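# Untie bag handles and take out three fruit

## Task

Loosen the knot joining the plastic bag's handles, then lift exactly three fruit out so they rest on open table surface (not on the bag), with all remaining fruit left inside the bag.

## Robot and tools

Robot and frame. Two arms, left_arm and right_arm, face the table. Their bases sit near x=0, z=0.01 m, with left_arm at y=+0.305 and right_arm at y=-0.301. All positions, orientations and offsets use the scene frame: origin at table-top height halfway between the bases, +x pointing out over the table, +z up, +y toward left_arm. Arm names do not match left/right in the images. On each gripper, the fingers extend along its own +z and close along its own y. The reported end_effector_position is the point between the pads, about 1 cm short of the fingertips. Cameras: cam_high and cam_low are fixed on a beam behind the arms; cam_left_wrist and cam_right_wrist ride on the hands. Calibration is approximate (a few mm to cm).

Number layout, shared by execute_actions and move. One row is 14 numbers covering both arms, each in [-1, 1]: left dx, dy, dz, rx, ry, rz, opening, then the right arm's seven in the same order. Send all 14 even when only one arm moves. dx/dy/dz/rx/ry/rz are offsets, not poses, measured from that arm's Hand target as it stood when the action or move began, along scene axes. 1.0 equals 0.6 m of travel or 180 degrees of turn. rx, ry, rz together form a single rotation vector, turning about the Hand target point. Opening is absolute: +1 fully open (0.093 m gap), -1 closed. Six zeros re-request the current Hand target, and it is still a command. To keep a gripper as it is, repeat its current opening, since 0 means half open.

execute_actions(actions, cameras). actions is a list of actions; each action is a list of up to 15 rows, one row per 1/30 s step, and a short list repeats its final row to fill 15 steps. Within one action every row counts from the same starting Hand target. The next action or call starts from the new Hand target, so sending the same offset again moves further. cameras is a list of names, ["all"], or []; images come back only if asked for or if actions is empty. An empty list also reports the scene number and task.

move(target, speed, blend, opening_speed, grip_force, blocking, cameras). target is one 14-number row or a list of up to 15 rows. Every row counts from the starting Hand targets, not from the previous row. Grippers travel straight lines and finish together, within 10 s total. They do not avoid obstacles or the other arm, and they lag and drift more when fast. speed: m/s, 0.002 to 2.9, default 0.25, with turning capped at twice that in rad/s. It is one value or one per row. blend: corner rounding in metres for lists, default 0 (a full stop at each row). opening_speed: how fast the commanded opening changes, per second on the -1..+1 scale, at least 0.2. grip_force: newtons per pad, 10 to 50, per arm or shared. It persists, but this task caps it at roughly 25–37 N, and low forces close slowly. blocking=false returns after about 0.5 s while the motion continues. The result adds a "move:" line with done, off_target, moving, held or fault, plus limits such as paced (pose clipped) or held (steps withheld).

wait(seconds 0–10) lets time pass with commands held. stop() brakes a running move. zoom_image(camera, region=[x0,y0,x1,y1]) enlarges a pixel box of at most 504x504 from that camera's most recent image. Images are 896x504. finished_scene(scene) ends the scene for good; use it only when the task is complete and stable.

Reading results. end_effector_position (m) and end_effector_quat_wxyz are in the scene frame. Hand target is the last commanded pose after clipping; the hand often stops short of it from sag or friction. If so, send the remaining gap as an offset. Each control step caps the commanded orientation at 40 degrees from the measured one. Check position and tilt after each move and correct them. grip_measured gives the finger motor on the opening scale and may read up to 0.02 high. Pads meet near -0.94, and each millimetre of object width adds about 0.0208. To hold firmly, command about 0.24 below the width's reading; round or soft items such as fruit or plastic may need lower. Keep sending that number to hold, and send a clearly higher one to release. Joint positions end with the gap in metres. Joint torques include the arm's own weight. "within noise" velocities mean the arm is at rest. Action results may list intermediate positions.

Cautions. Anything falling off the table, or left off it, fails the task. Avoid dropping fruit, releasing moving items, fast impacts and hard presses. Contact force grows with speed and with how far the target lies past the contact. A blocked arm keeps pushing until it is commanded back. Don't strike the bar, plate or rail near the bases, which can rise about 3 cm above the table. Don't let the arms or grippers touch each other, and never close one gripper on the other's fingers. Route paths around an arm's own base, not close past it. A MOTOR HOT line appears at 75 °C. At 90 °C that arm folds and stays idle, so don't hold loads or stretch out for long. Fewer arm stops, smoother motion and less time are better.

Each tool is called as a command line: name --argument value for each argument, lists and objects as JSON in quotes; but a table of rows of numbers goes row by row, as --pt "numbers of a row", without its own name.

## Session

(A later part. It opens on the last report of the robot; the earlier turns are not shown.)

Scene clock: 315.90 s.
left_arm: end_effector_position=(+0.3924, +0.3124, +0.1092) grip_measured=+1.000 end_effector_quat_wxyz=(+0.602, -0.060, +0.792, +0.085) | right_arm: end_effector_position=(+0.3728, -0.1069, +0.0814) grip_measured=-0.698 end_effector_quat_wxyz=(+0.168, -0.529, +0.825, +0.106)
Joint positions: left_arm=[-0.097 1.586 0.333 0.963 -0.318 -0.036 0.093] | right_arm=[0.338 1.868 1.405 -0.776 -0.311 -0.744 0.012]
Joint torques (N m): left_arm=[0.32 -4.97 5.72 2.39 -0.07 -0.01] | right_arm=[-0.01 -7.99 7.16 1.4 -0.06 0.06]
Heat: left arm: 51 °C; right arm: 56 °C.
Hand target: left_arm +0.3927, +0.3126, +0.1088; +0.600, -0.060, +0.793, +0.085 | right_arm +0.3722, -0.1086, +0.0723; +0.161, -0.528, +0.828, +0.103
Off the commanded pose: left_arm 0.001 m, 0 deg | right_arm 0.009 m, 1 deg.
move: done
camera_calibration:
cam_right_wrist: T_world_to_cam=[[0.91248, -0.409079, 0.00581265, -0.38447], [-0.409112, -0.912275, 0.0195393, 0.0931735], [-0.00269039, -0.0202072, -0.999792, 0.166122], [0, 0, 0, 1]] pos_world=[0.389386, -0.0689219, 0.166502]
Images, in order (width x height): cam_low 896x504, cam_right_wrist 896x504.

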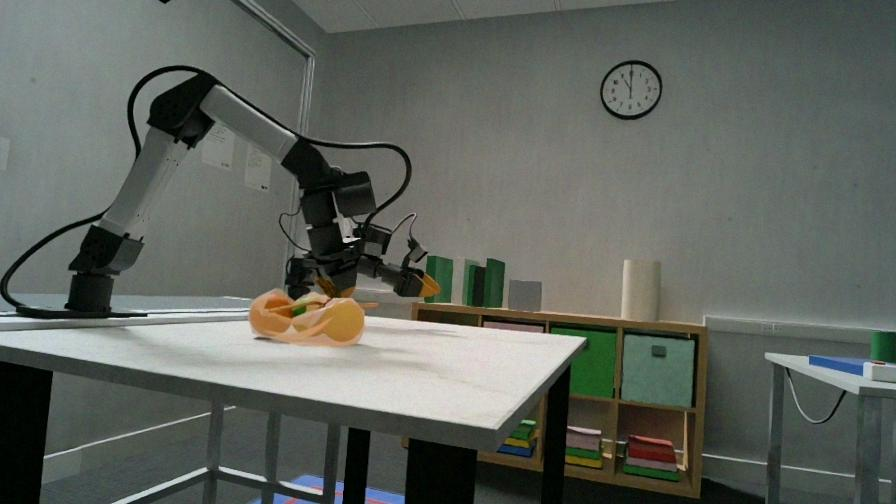

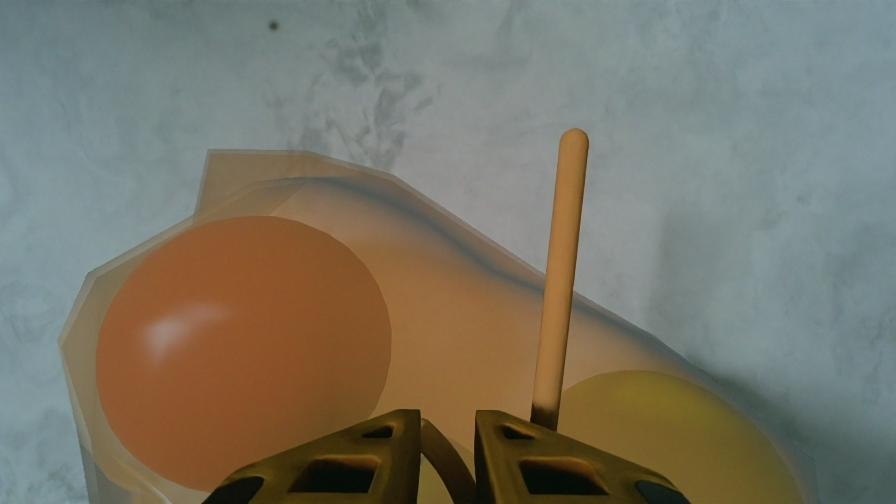

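move --target '[0,0,0,0,0,0,1,0,0,0,0,0,0,-1]' --opening_speed 0.5 --cameras '["cam_right_wrist","cam_low"]'

zoom_image --camera "cam_right_wrist" --region '[250, 224, 650, 504]'

zoom_image --camera "cam_low" --region '[240, 250, 400, 360]'

Scene clock: 325.97 s.
left_arm: end_effector_position=(+0.3924, +0.3124, +0.1092) grip_measured=+1.000 end_effector_quat_wxyz=(+0.602, -0.060, +0.792, +0.085) | right_arm: end_effector_position=(+0.3728, -0.1069, +0.0814) grip_measured=-0.987 end_effector_quat_wxyz=(+0.168, -0.529, +0.825, +0.106)
Joint positions: left_arm=[-0.097 1.586 0.333 0.963 -0.318 -0.036 0.093] | right_arm=[0.338 1.868 1.405 -0.775 -0.311 -0.744 0]
Joint torques (N m): left_arm=[0.39 -5.03 5.75 2.39 -0.07 -0.04] | right_arm=[-0.2 -7.98 7.12 1.34 -0.1 0.03]
Heat: left arm: 51 °C; right arm: 57 °C.
Hand target: left_arm +0.3927, +0.3126, +0.1088; +0.600, -0.060, +0.793, +0.085 | right_arm +0.3722, -0.1086, +0.0723; +0.161, -0.528, +0.828, +0.103
Off the commanded pose: left_arm 0.001 m, 0 deg | right_arm 0.009 m, 1 deg.
move: done
camera_calibration:
cam_right_wrist: T_world_to_cam=[[0.912481, -0.409074, 0.00613667, -0.384616], [-0.409113, -0.91228, 0.0192845, 0.0932553], [-0.00229041, -0.0201073, -0.999795, 0.166074], [0, 0, 0, 1]] pos_world=[0.389487, -0.0689218, 0.166602]
Images, in order (width x height): cam_low 896x504, cam_right_wrist 896x504.

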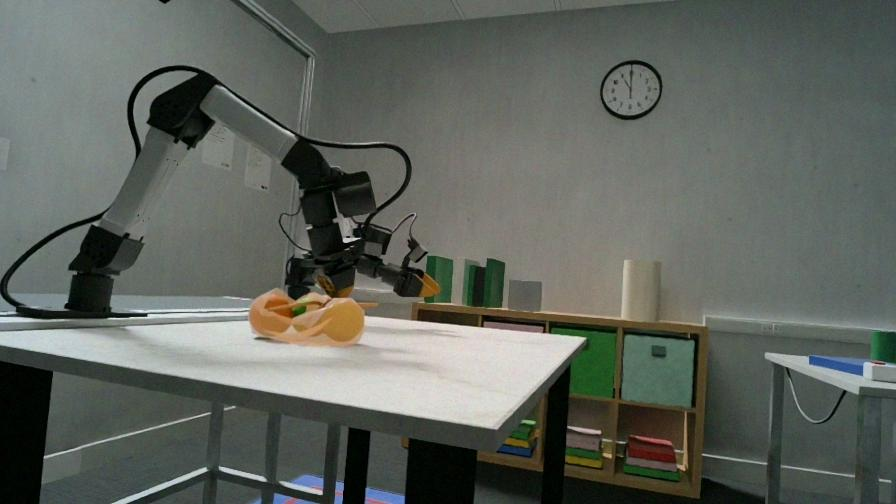

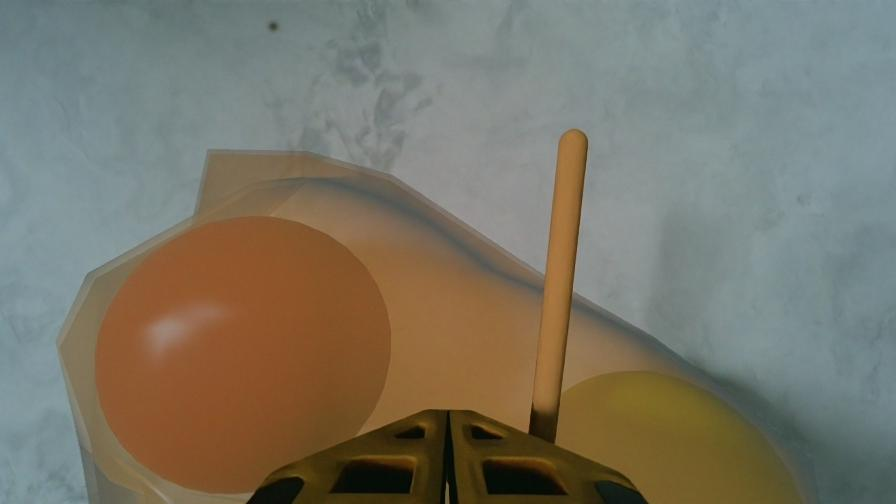

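Scaled by 1.260 from the camera's 896x504 image, which has a finer 1280x720 frame.

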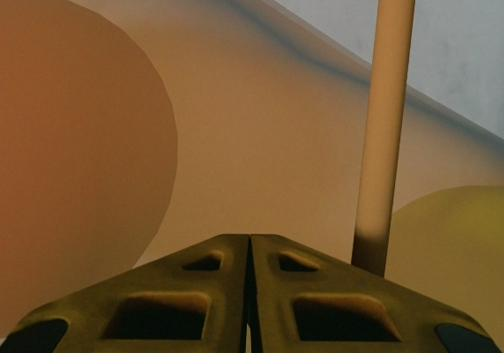

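Scaled by 3.150 from the camera's 896x504 image, which has a finer 1280x720 frame.

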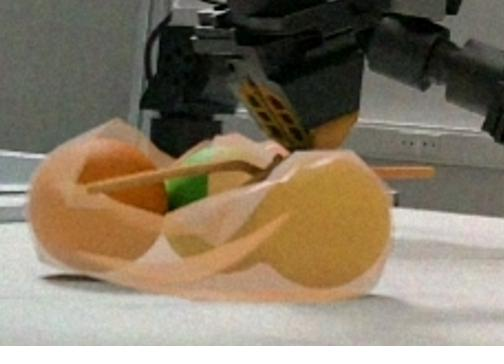

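move --pt "0 0 0 0 0 0 1 0 0 0.01 0 0 0 -0.65" --pt "0 0 0 0 0 0 1 0.0 0 -0.02 0 0 0 -0.65" --speed 0.06 --cameras '["cam_right_wrist","cam_low"]'

zoom_image --camera "cam_right_wrist" --region '[250, 224, 650, 504]'

zoom_image --camera "cam_low" --region '[240, 250, 400, 360]'

Scene clock: 336.40 s.
left_arm: end_effector_position=(+0.3924, +0.3124, +0.1092) grip_measured=+1.000 end_effector_quat_wxyz=(+0.602, -0.060, +0.792, +0.085) | right_arm: end_effector_position=(+0.3734, -0.1071, +0.0698) grip_measured=-0.652 end_effector_quat_wxyz=(+0.169, -0.529, +0.825, +0.106)
Joint positions: left_arm=[-0.097 1.586 0.333 0.963 -0.318 -0.036 0.093] | right_arm=[0.338 1.882 1.375 -0.731 -0.311 -0.744 0.014]
Joint torques (N m): left_arm=[0.32 -5.05 5.71 2.37 -0.06 -0.01] | right_arm=[0.09 -8.08 7.04 1.4 -0.09 0.08]
Heat: left arm: 51 °C; right arm: 57 °C.
Hand target: left_arm +0.3927, +0.3126, +0.1088; +0.600, -0.060, +0.793, +0.085 | right_arm +0.3722, -0.1085, +0.0604; +0.162, -0.528, +0.828, +0.103
Off the commanded pose: left_arm 0.001 m, 0 deg | right_arm 0.010 m, 1 deg.
move: done
camera_calibration:
cam_right_wrist: T_world_to_cam=[[0.912481, -0.409061, 0.00697666, -0.385212], [-0.409118, -0.912294, 0.0184697, 0.0936292], [-0.00119046, -0.0197075, -0.999805, 0.154073], [0, 0, 0, 1]] pos_world=[0.389988, -0.0691214, 0.155001]
Images, in order (width x height): cam_low 896x504, cam_right_wrist 896x504.

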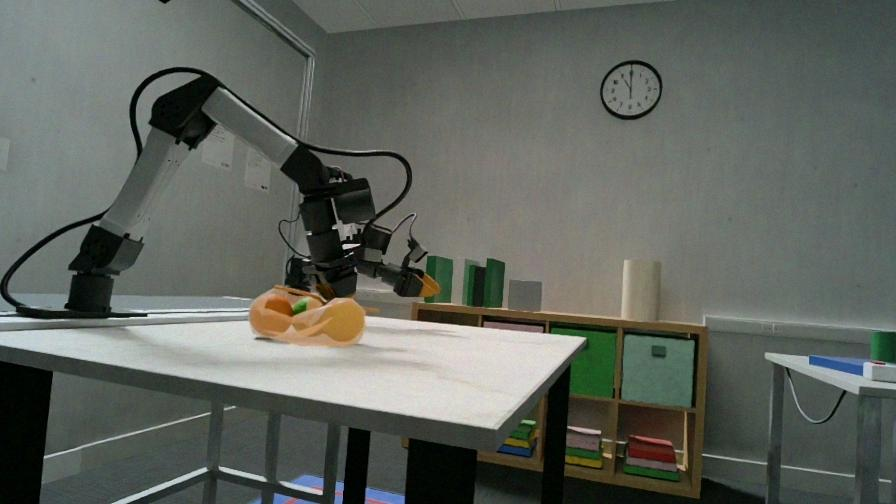

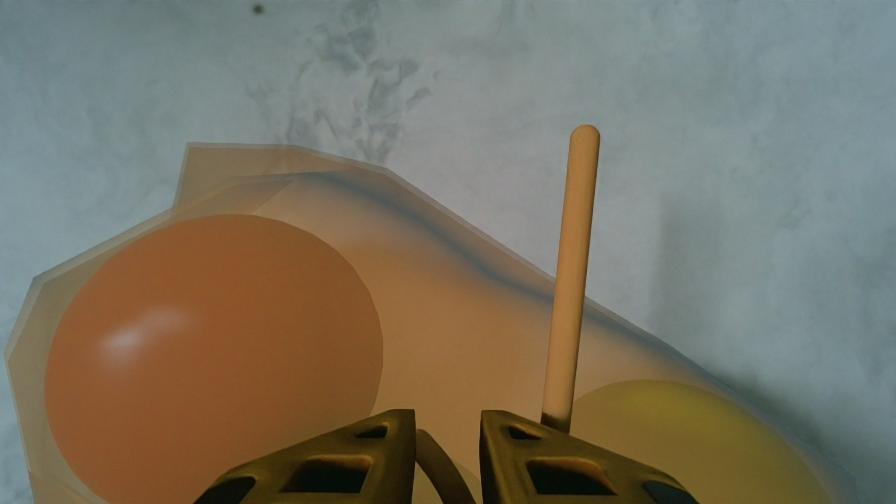

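Scaled by 1.260 from the camera's 896x504 image, which has a finer 1280x720 frame.

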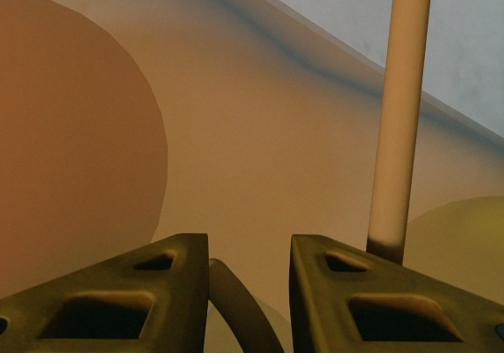

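Scaled by 3.150 from the camera's 896x504 image, which has a finer 1280x720 frame.

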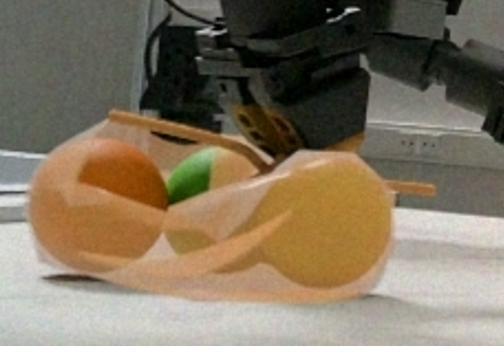

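move --pt "0 0 0 0 0 0 1 0 0 0.08 0 0 0 -0.65" --pt "0 0 0 0 0 0 1 -0.001 -0.001 0.09 0 0 0.167 -0.65" --pt "0 0 0 0 0 0 1 -0.001 -0.001 0.07 0 0 0.167 -0.65" --speed 0.1 --cameras '["cam_right_wrist","cam_low"]'

zoom_image --camera "cam_right_wrist" --region '[250, 224, 650, 504]'

zoom_image --camera "cam_low" --region '[240, 250, 400, 360]'

Scene clock: 374.77 s.
left_arm: end_effector_position=(+0.3924, +0.3124, +0.1092) grip_measured=+1.000 end_effector_quat_wxyz=(+0.602, -0.060, +0.792, +0.085) | right_arm: end_effector_position=(+0.3690, -0.1068, +0.1089) grip_measured=-0.652 end_effector_quat_wxyz=(-0.128, +0.726, -0.662, -0.136)
Joint positions: left_arm=[-0.097 1.586 0.333 0.963 -0.318 -0.036 0.093] | right_arm=[0.306 2.004 1.725 -1.158 -0.397 -1.328 0.014]
Joint torques (N m): left_arm=[0.32 -4.97 5.74 2.38 -0.07 -0.01] | right_arm=[-1.1 -8.64 7.5 0.89 -0.35 -0.1]
Heat: left arm: 53 °C; right arm: 56 °C.
Hand target: left_arm +0.3927, +0.3126, +0.1088; +0.600, -0.060, +0.793, +0.085 | right_arm +0.3717, -0.1092, +0.1024; -0.129, +0.724, -0.663, -0.141
Off the commanded pose: left_arm 0.001 m, 0 deg | right_arm 0.007 m, 1 deg.
move: done
camera_calibration:
cam_right_wrist: T_world_to_cam=[[0.99498, 0.0995771, 0.00998206, -0.357772], [0.0990426, -0.994092, 0.044413, -0.107695], [0.0143456, -0.0432014, -0.998963, 0.184769], [0, 0, 0, 1]] pos_world=[0.363992, -0.0634507, 0.192932]
Images, in order (width x height): cam_low 896x504, cam_right_wrist 896x504.

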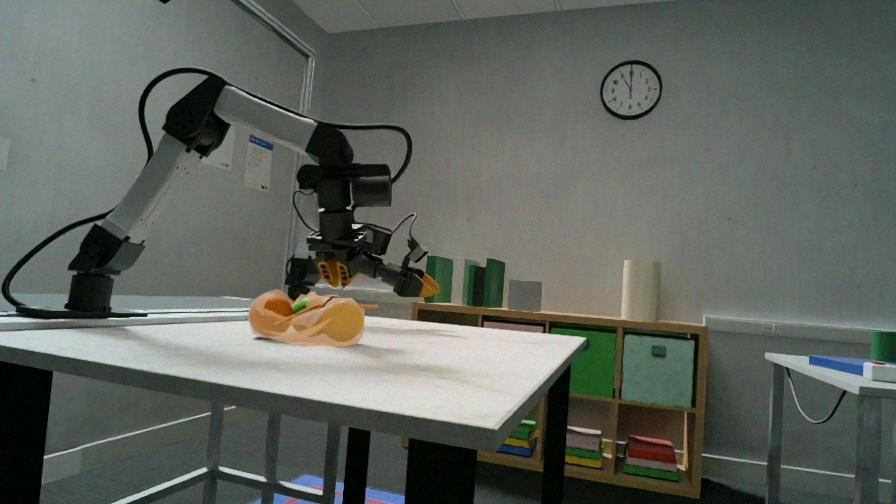

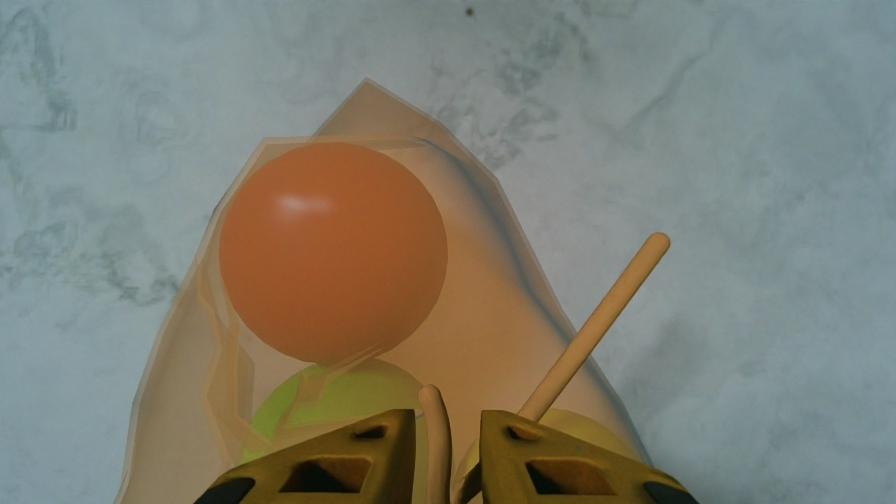

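Scaled by 1.260 from the camera's 896x504 image, which has a finer 1280x720 frame.

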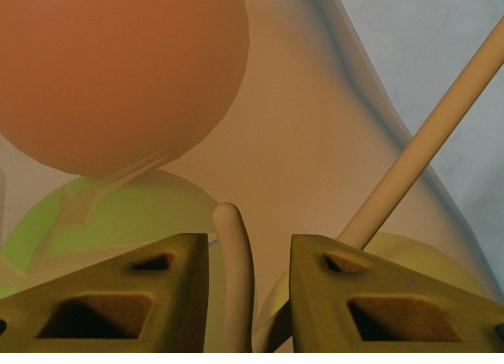

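Scaled by 3.150 from the camera's 896x504 image, which has a finer 1280x720 frame.

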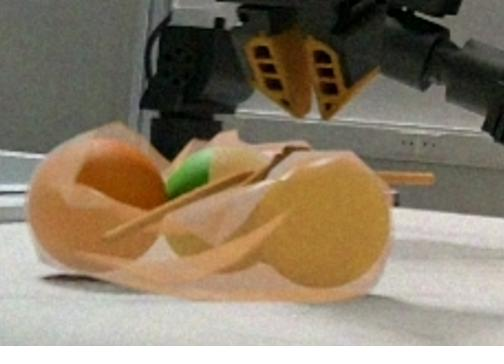

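move --pt "0 0 0 0 0 0 1 -0.004 0.009 0 0 0 0 -0.72" --pt "0 0 0 0 0 0 1 -0.004 0.009 -0.035 0 0 0 -0.72" --speed 0.06 --cameras '["cam_right_wrist","cam_low"]'

zoom_image --camera "cam_right_wrist" --region '[250, 224, 650, 504]'

zoom_image --camera "cam_low" --region '[240, 250, 400, 360]'

Scene clock: 389.73 s.
left_arm: end_effector_position=(+0.3924, +0.3124, +0.1092) grip_measured=+1.000 end_effector_quat_wxyz=(+0.602, -0.060, +0.792, +0.085) | right_arm: end_effector_position=(+0.3714, -0.1067, +0.0893) grip_measured=-0.718 end_effector_quat_wxyz=(-0.133, +0.726, -0.661, -0.133)
Joint positions: left_arm=[-0.097 1.586 0.333 0.963 -0.318 -0.036 0.093] | right_arm=[0.306 2.013 1.658 -1.072 -0.397 -1.326 0.011]
Joint torques (N m): left_arm=[0.4 -5.01 5.71 2.37 -0.07 -0.04] | right_arm=[0.28 -8.91 6.94 0.92 -0.37 0.09]
Heat: left arm: 53 °C; right arm: 56 °C.
Hand target: left_arm +0.3927, +0.3126, +0.1088; +0.600, -0.060, +0.793, +0.085 | right_arm +0.3692, -0.1038, +0.0813; -0.129, +0.724, -0.663, -0.141
Off the commanded pose: left_arm 0.001 m, 0 deg | right_arm 0.009 m, 1 deg.
move: done
camera_calibration:
cam_right_wrist: T_world_to_cam=[[0.994935, 0.0984659, 0.0202171, -0.360987], [0.0975519, -0.99434, 0.0420849, -0.106252], [0.0242466, -0.0398995, -0.998909, 0.161838], [0, 0, 0, 1]] pos_world=[0.3656, -0.0636481, 0.173431]
Images, in order (width x height): cam_low 896x504, cam_right_wrist 896x504.

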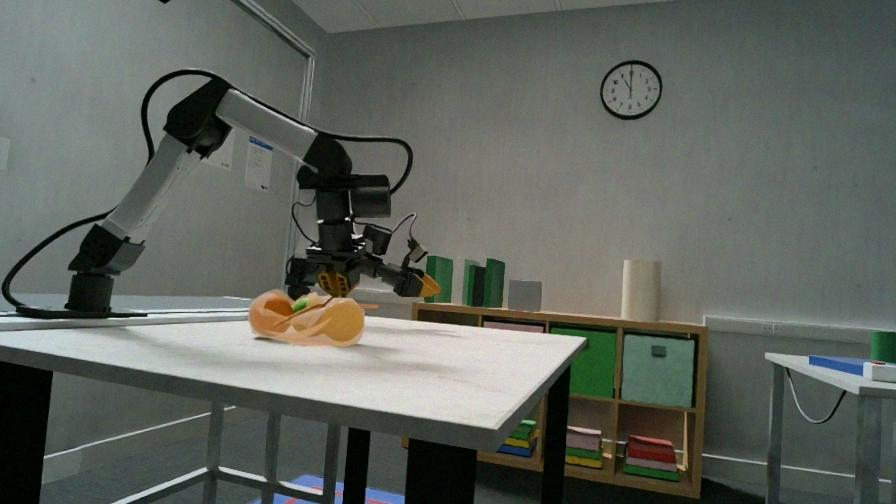

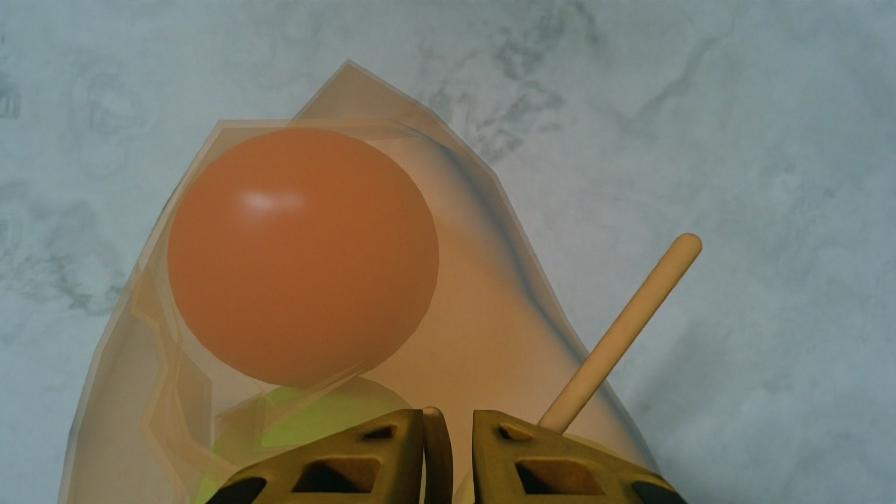

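Scaled by 1.260 from the camera's 896x504 image, which has a finer 1280x720 frame.

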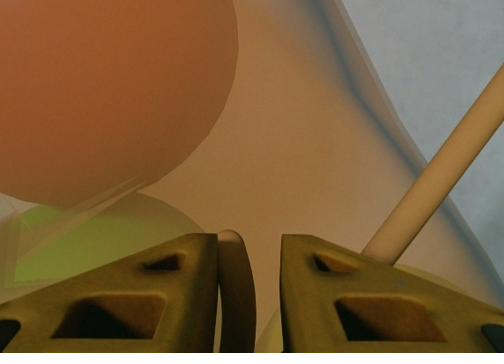

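Scaled by 3.150 from the camera's 896x504 image, which has a finer 1280x720 frame.

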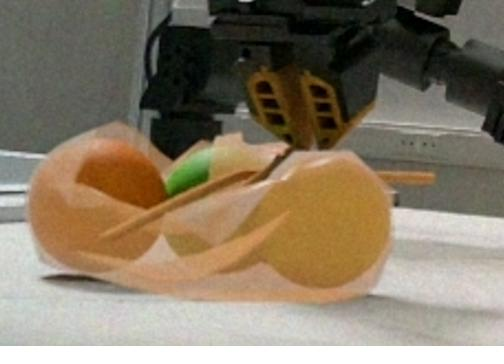

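move --pt "0 0 0 0 0 0 1 0 0.0 0.03 0 0 0 -0.72" --pt "0 0 0 0 0 0 1 -0.005 0.022 0.03 0 0 0 -0.72" --pt "0 0 0 0 0 0 1 -0.005 0.018 0.01 0 0 0 -0.72" --speed 0.08 --cameras '["cam_right_wrist"]'

zoom_image --camera "cam_right_wrist" --region '[250, 224, 650, 504]'

Scene clock: 407.80 s.
left_arm: end_effector_position=(+0.3924, +0.3124, +0.1092) grip_measured=+1.000 end_effector_quat_wxyz=(+0.602, -0.060, +0.792, +0.085) | right_arm: end_effector_position=(+0.3641, -0.0923, +0.0914) grip_measured=-0.718 end_effector_quat_wxyz=(-0.128, +0.727, -0.660, -0.139)
Joint positions: left_arm=[-0.097 1.586 0.333 0.963 -0.318 -0.036 0.093] | right_arm=[0.344 2.013 1.668 -1.082 -0.398 -1.293 0.011]
Joint torques (N m): left_arm=[0.38 -4.96 5.71 2.38 -0.07 -0.03] | right_arm=[-0.59 -9.35 7.76 0.87 -0.32 0.06]
Heat: left arm: 53 °C; right arm: 56 °C.
Hand target: left_arm +0.3927, +0.3126, +0.1088; +0.600, -0.060, +0.793, +0.085 | right_arm +0.3663, -0.0930, +0.0874; -0.129, +0.724, -0.663, -0.141
Off the commanded pose: left_arm 0.001 m, 0 deg | right_arm 0.005 m, 1 deg.
move: done
camera_calibration:
cam_right_wrist: T_world_to_cam=[[0.994374, 0.10576, 0.00591762, -0.352995], [0.105439, -0.993611, 0.0402506, -0.0939727], [0.0101367, -0.0394002, -0.999172, 0.169896], [0, 0, 0, 1]] pos_world=[0.359195, -0.0493456, 0.175626]
Images, in order (width x height): cam_right_wrist 896x504.

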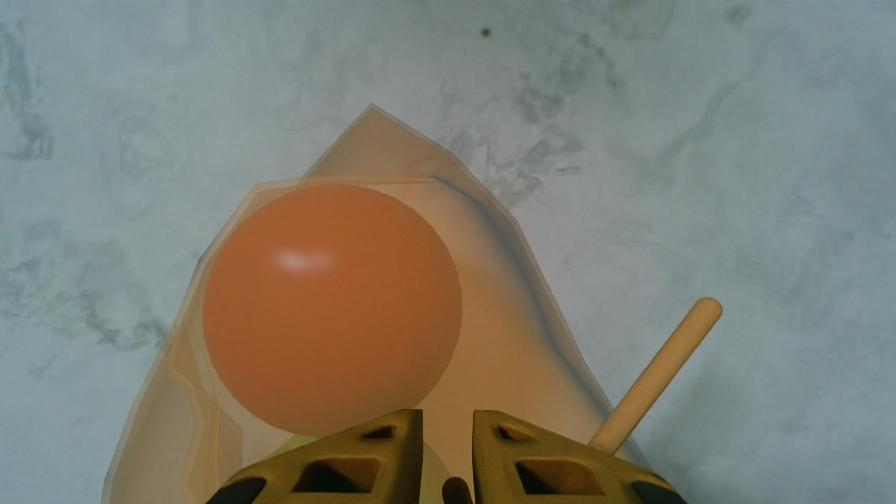

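Scaled by 1.260 from the camera's 896x504 image, which has a finer 1280x720 frame.

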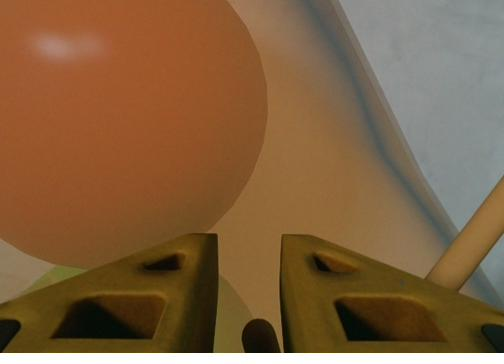

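move --pt "0 0 0 0 0 0 1 0.004 -0.014 0.015 0 0 0 -0.72" --pt "0 0 0 0 0 0 1 0.004 -0.011 -0.01 0 0 0 -0.72" --speed 0.08 --cameras '["cam_right_wrist"]'

zoom_image --camera "cam_right_wrist" --region '[250, 224, 650, 504]'

Scene clock: 426.47 s.
left_arm: end_effector_position=(+0.3924, +0.3124, +0.1092) grip_measured=+1.000 end_effector_quat_wxyz=(+0.602, -0.060, +0.792, +0.085) | right_arm: end_effector_position=(+0.3705, -0.0976, +0.0920) grip_measured=-0.718 end_effector_quat_wxyz=(-0.136, +0.726, -0.661, -0.134)
Joint positions: left_arm=[-0.097 1.586 0.333 0.963 -0.318 -0.036 0.093] | right_arm=[0.327 2.013 1.668 -1.069 -0.398 -1.303 0.011]
Joint torques (N m): left_arm=[0.29 -5 5.71 2.36 -0.07 -0.02] | right_arm=[-0.44 -8.7 6.13 0.94 -0.32 -0.03]
Heat: left arm: 54 °C; right arm: 56 °C.
Hand target: left_arm +0.3927, +0.3126, +0.1088; +0.600, -0.060, +0.793, +0.085 | right_arm +0.3687, -0.0995, +0.0814; -0.129, +0.724, -0.662, -0.141
Off the commanded pose: left_arm 0.001 m, 0 deg | right_arm 0.011 m, 1 deg.
move: off_target (right_arm)
camera_calibration:
cam_right_wrist: T_world_to_cam=[[0.994845, 0.0985849, 0.0237687, -0.361298], [0.097653, -0.994509, 0.0376147, -0.0968597], [0.0273465, -0.0350997, -0.99901, 0.164258], [0, 0, 0, 1]] pos_world=[0.364403, -0.0549439, 0.176326]
Images, in order (width x height): cam_right_wrist 896x504.

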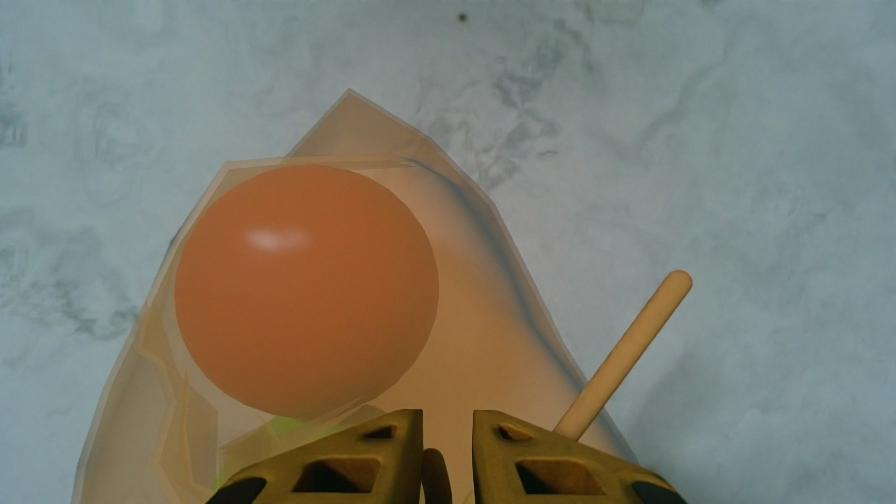

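Scaled by 1.260 from the camera's 896x504 image, which has a finer 1280x720 frame.

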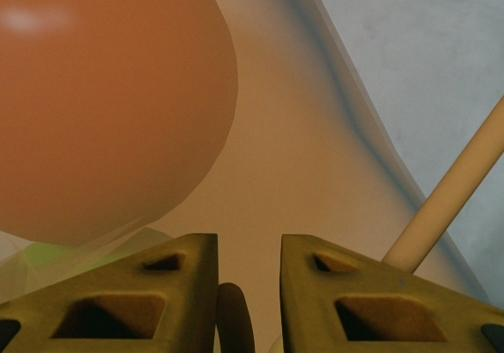

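move --pt "0 0 0 0 0 0 1 -0.006 -0.002 0.015 0 0 0 -0.72" --pt "0 0 0 0 0 0 1 -0.006 -0.002 -0.01 0 0 0 -0.72" --speed 0.08 --cameras '["cam_right_wrist"]'

zoom_image --camera "cam_right_wrist" --region '[250, 224, 650, 504]'

Scene clock: 448.17 s.
left_arm: end_effector_position=(+0.3924, +0.3124, +0.1092) grip_measured=+1.000 end_effector_quat_wxyz=(+0.602, -0.060, +0.792, +0.085) | right_arm: end_effector_position=(+0.3653, -0.0998, +0.0800) grip_measured=-0.718 end_effector_quat_wxyz=(-0.129, +0.725, -0.662, -0.137)
Joint positions: left_arm=[-0.097 1.586 0.333 0.963 -0.318 -0.036 0.093] | right_arm=[0.327 2.013 1.622 -1.038 -0.398 -1.303 0.011]
Joint torques (N m): left_arm=[0.36 -5.07 5.78 2.39 -0.08 -0.02] | right_arm=[-0.53 -9.65 6.97 0.9 -0.37 -0.05]
Heat: left arm: 54 °C; right arm: 55 °C.
Hand target: left_arm +0.3927, +0.3126, +0.1088; +0.600, -0.060, +0.793, +0.085 | right_arm +0.3651, -0.1007, +0.0754; -0.129, +0.724, -0.662, -0.141
Off the commanded pose: left_arm 0.001 m, 0 deg | right_arm 0.005 m, 0 deg.
move: done
camera_calibration:
cam_right_wrist: T_world_to_cam=[[0.995141, 0.0981432, 0.00792111, -0.354467], [0.0977348, -0.994348, 0.0414751, -0.0984675], [0.0119468, -0.0404994, -0.999108, 0.157377], [0, 0, 0, 1]] pos_world=[0.360489, -0.0567487, 0.164128]
Images, in order (width x height): cam_right_wrist 896x504.

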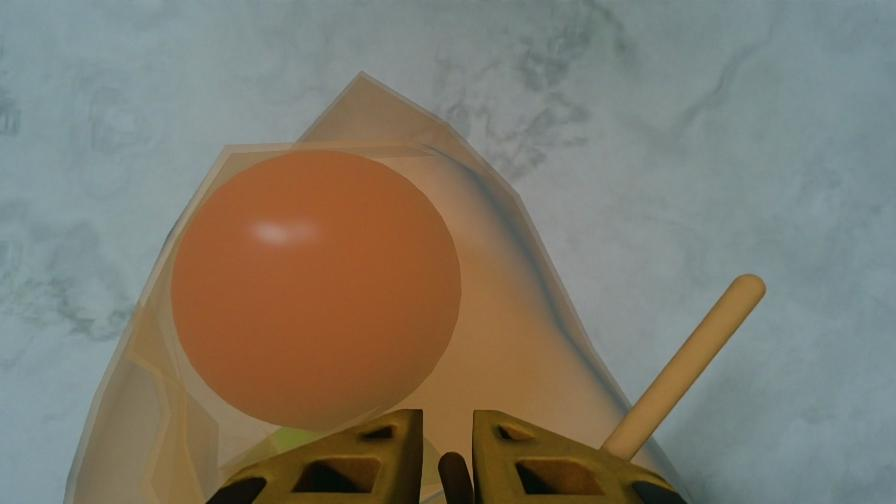

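Scaled by 1.260 from the camera's 896x504 image, which has a finer 1280x720 frame.

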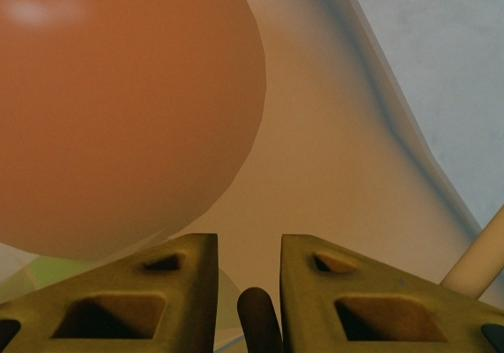

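move --target '[0,0,0,0,0,0,1,0,0,0,0,0,0,-1]' --opening_speed 0.5 --cameras '["cam_right_wrist","cam_low"]'

zoom_image --camera "cam_right_wrist" --region '[250, 224, 650, 504]'

zoom_image --camera "cam_low" --region '[240, 250, 400, 360]'

Scene clock: 458.63 s.
left_arm: end_effector_position=(+0.3924, +0.3124, +0.1092) grip_measured=+1.000 end_effector_quat_wxyz=(+0.602, -0.060, +0.792, +0.085) | right_arm: end_effector_position=(+0.3655, -0.0997, +0.0800) grip_measured=-0.987 end_effector_quat_wxyz=(-0.129, +0.725, -0.662, -0.137)
Joint positions: left_arm=[-0.097 1.586 0.333 0.963 -0.318 -0.036 0.093] | right_arm=[0.327 2.013 1.622 -1.037 -0.398 -1.303 0]
Joint torques (N m): left_arm=[0.34 -5.04 5.76 2.37 -0.08 -0.03] | right_arm=[-0.57 -9.76 7.06 0.86 -0.35 -0.05]
Heat: left arm: 55 °C; right arm: 54 °C.
Hand target: left_arm +0.3927, +0.3126, +0.1088; +0.600, -0.060, +0.793, +0.085 | right_arm +0.3651, -0.1007, +0.0754; -0.129, +0.724, -0.662, -0.141
Off the commanded pose: left_arm 0.001 m, 0 deg | right_arm 0.005 m, 0 deg.
move: done
camera_calibration:
cam_right_wrist: T_world_to_cam=[[0.995128, 0.0981845, 0.00895455, -0.354841], [0.0977383, -0.99436, 0.0411754, -0.0983442], [0.0129468, -0.0400996, -0.999112, 0.157141], [0, 0, 0, 1]] pos_world=[0.360689, -0.0566484, 0.164228]
Images, in order (width x height): cam_low 896x504, cam_right_wrist 896x504.

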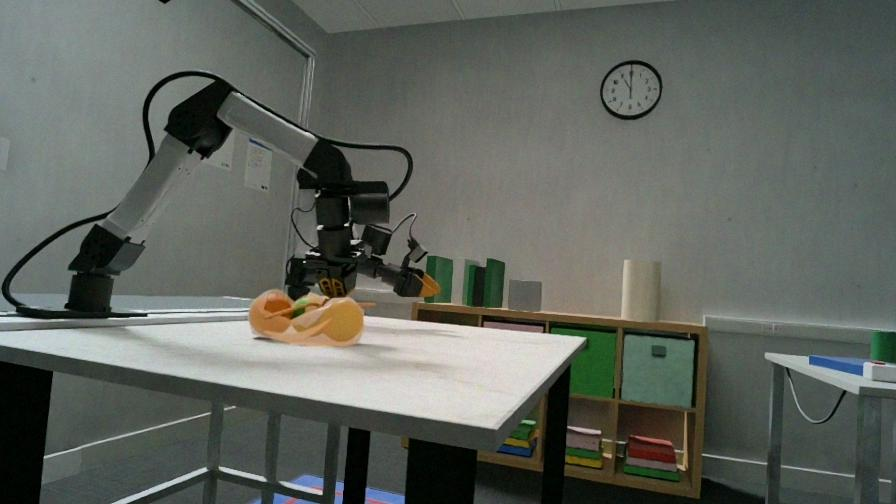

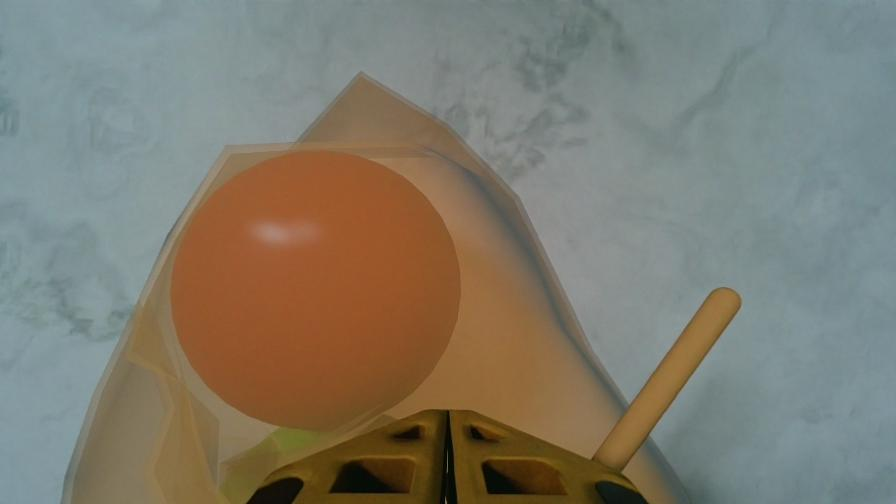

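Scaled by 1.260 from the camera's 896x504 image, which has a finer 1280x720 frame.

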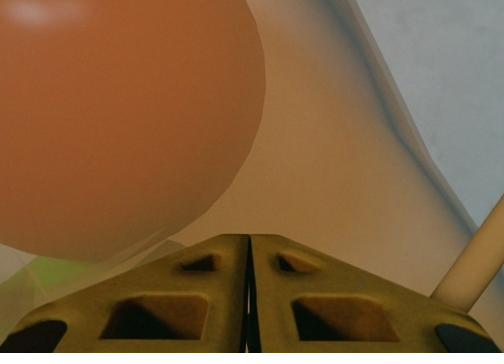

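Scaled by 3.150 from the camera's 896x504 image, which has a finer 1280x720 frame.

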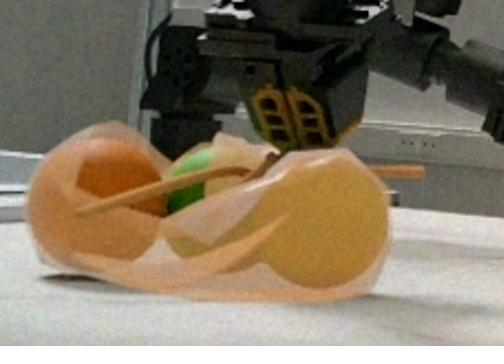

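move --pt "0 0 0 0 0 0 1 0 0 0.01 0 0 0 -0.68" --pt "0 0 0 0 0 0 1 0 0 -0.022 0 0 0 -0.68" --speed 0.06 --cameras '["cam_right_wrist","cam_low"]'

zoom_image --camera "cam_right_wrist" --region '[250, 224, 650, 504]'

zoom_image --camera "cam_low" --region '[240, 250, 400, 360]'

Scene clock: 469.83 s.
left_arm: end_effector_position=(+0.3924, +0.3124, +0.1092) grip_measured=+1.000 end_effector_quat_wxyz=(+0.602, -0.060, +0.792, +0.085) | right_arm: end_effector_position=(+0.3668, -0.0990, +0.0724) grip_measured=-0.682 end_effector_quat_wxyz=(-0.136, +0.726, -0.661, -0.135)
Joint positions: left_arm=[-0.097 1.586 0.333 0.963 -0.318 -0.036 0.093] | right_arm=[0.327 2.013 1.588 -0.99 -0.401 -1.303 0.012]
Joint torques (N m): left_arm=[0.38 -5 5.76 2.38 -0.08 -0.04] | right_arm=[-0.4 -8.61 6.56 0.93 -0.32 -0.01]
Heat: left arm: 55 °C; right arm: 53 °C.
Hand target: left_arm +0.3927, +0.3126, +0.1088; +0.600, -0.060, +0.793, +0.085 | right_arm +0.3650, -0.1007, +0.0622; -0.129, +0.724, -0.662, -0.141
Off the commanded pose: left_arm 0.001 m, 0 deg | right_arm 0.010 m, 1 deg.
move: done
camera_calibration:
cam_right_wrist: T_world_to_cam=[[0.994853, 0.0989449, 0.02185, -0.356876], [0.0981587, -0.994572, 0.034524, -0.097074], [0.0251473, -0.0322016, -0.999165, 0.145795], [0, 0, 0, 1]] pos_world=[0.360901, -0.0565412, 0.156822]
Images, in order (width x height): cam_low 896x504, cam_right_wrist 896x504.

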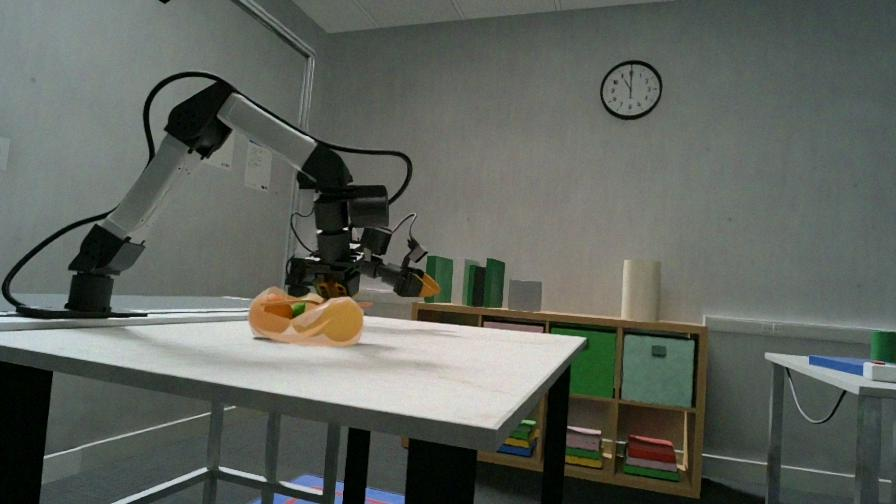

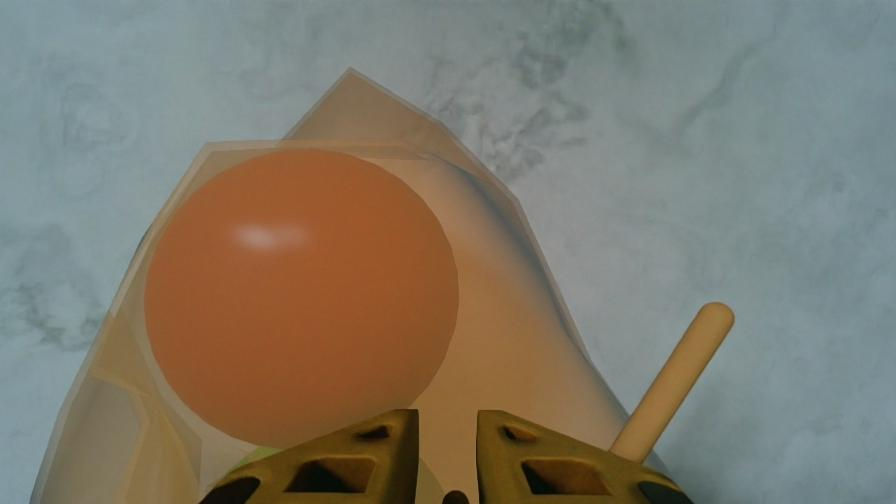

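Scaled by 1.260 from the camera's 896x504 image, which has a finer 1280x720 frame.

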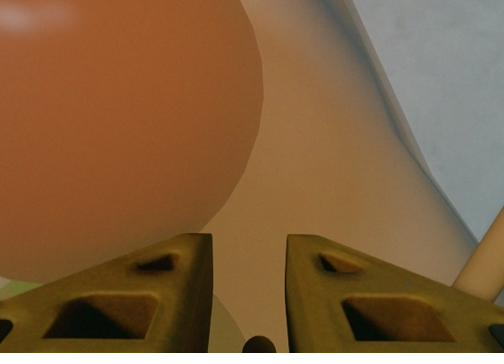

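Scaled by 3.150 from the camera's 896x504 image, which has a finer 1280x720 frame.

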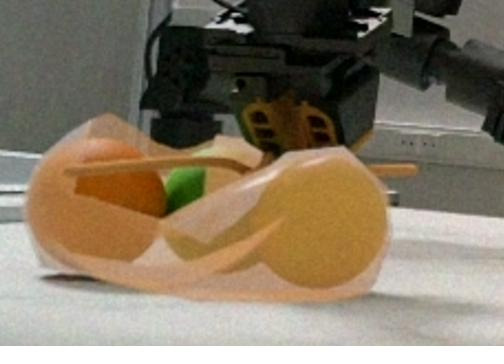

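move --pt "0 0 0 0 0 0 1 0 0 0.1 0 0 0 -0.68" --pt "0 0 0 0 0 0 1 0.008 -0.015 0.1 -0.111 -0.0097 0 -0.68" --pt "0 0 0 0 0 0 1 0.008 -0.015 0.075 -0.111 -0.0097 0 -0.68" --speed 0.12 --cameras '["cam_right_wrist","cam_low"]'

zoom_image --camera "cam_right_wrist" --region '[250, 224, 650, 504]'

zoom_image --camera "cam_low" --region '[240, 250, 400, 360]'

Scene clock: 542.00 s.
left_arm: end_effector_position=(+0.3924, +0.3124, +0.1092) grip_measured=+1.000 end_effector_quat_wxyz=(+0.602, -0.060, +0.792, +0.085) | right_arm: end_effector_position=(+0.3699, -0.1094, +0.1162) grip_measured=-0.682 end_effector_quat_wxyz=(-0.021, +0.739, -0.673, -0.016)
Joint positions: left_arm=[-0.097 1.586 0.333 0.963 -0.318 -0.036 0.093] | right_arm=[0.426 2.085 1.929 -1.347 -0.073 -1.228 0.012]
Joint torques (N m): left_arm=[0.34 -5.04 5.72 2.37 -0.06 -0.02] | right_arm=[0.14 -9.32 6.79 0.74 0.04 0.09]
Heat: left arm: 56 °C; right arm: 53 °C.
Hand target: left_arm +0.3927, +0.3126, +0.1088; +0.600, -0.060, +0.793, +0.085 | right_arm +0.3699, -0.1098, +0.1072; -0.012, +0.738, -0.675, -0.013
Off the commanded pose: left_arm 0.001 m, 0 deg | right_arm 0.009 m, 1 deg.
move: done
camera_calibration:
cam_right_wrist: T_world_to_cam=[[0.994731, 0.10205, 0.00976932, -0.358128], [0.0916882, -0.928244, 0.360493, -0.137506], [0.0458565, -0.357698, -0.932711, 0.138181], [0, 0, 0, 1]] pos_world=[0.362513, -0.0416653, 0.181951]
Images, in order (width x height): cam_low 896x504, cam_right_wrist 896x504.

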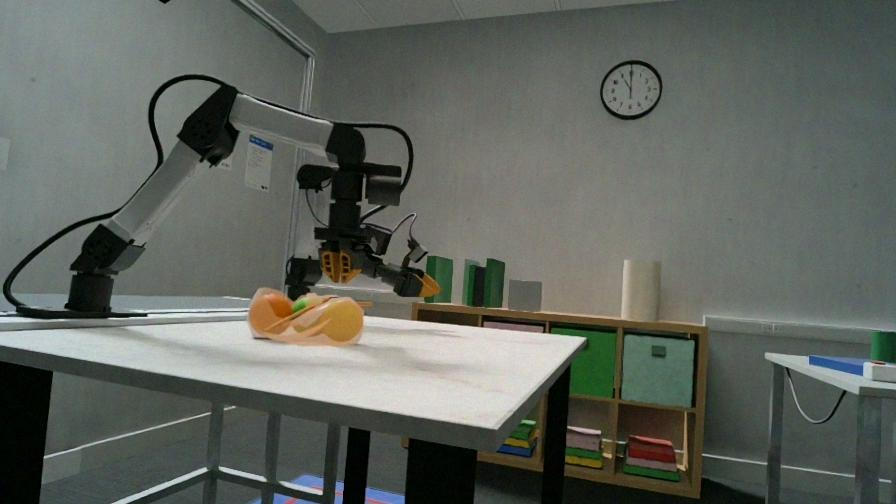

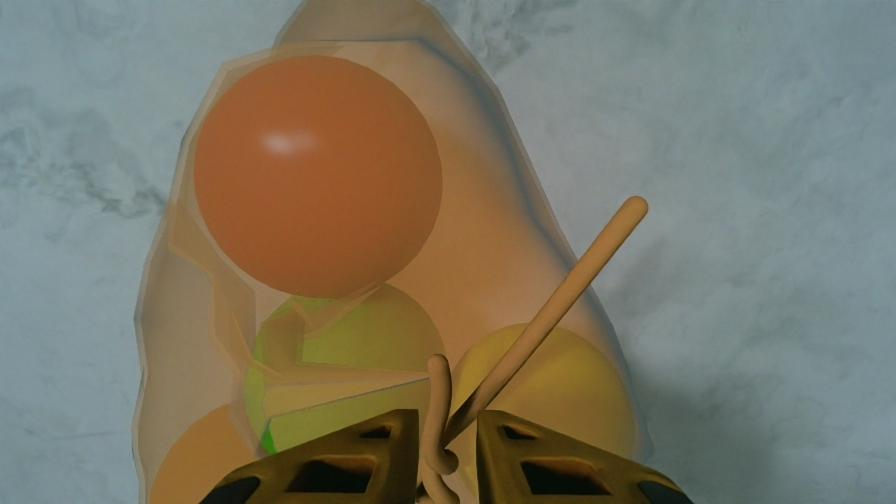

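Scaled by 1.260 from the camera's 896x504 image, which has a finer 1280x720 frame.

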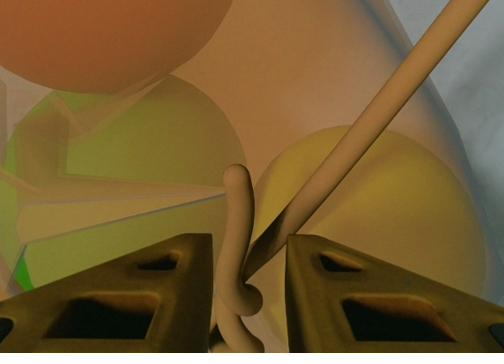

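Scaled by 3.150 from the camera's 896x504 image, which has a finer 1280x720 frame.

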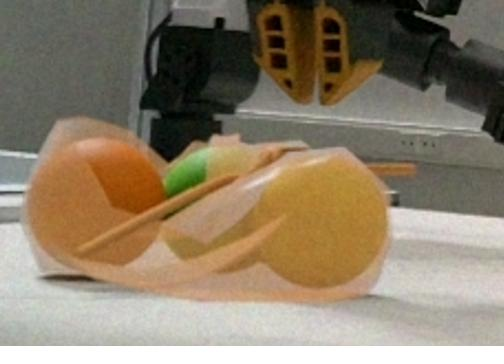

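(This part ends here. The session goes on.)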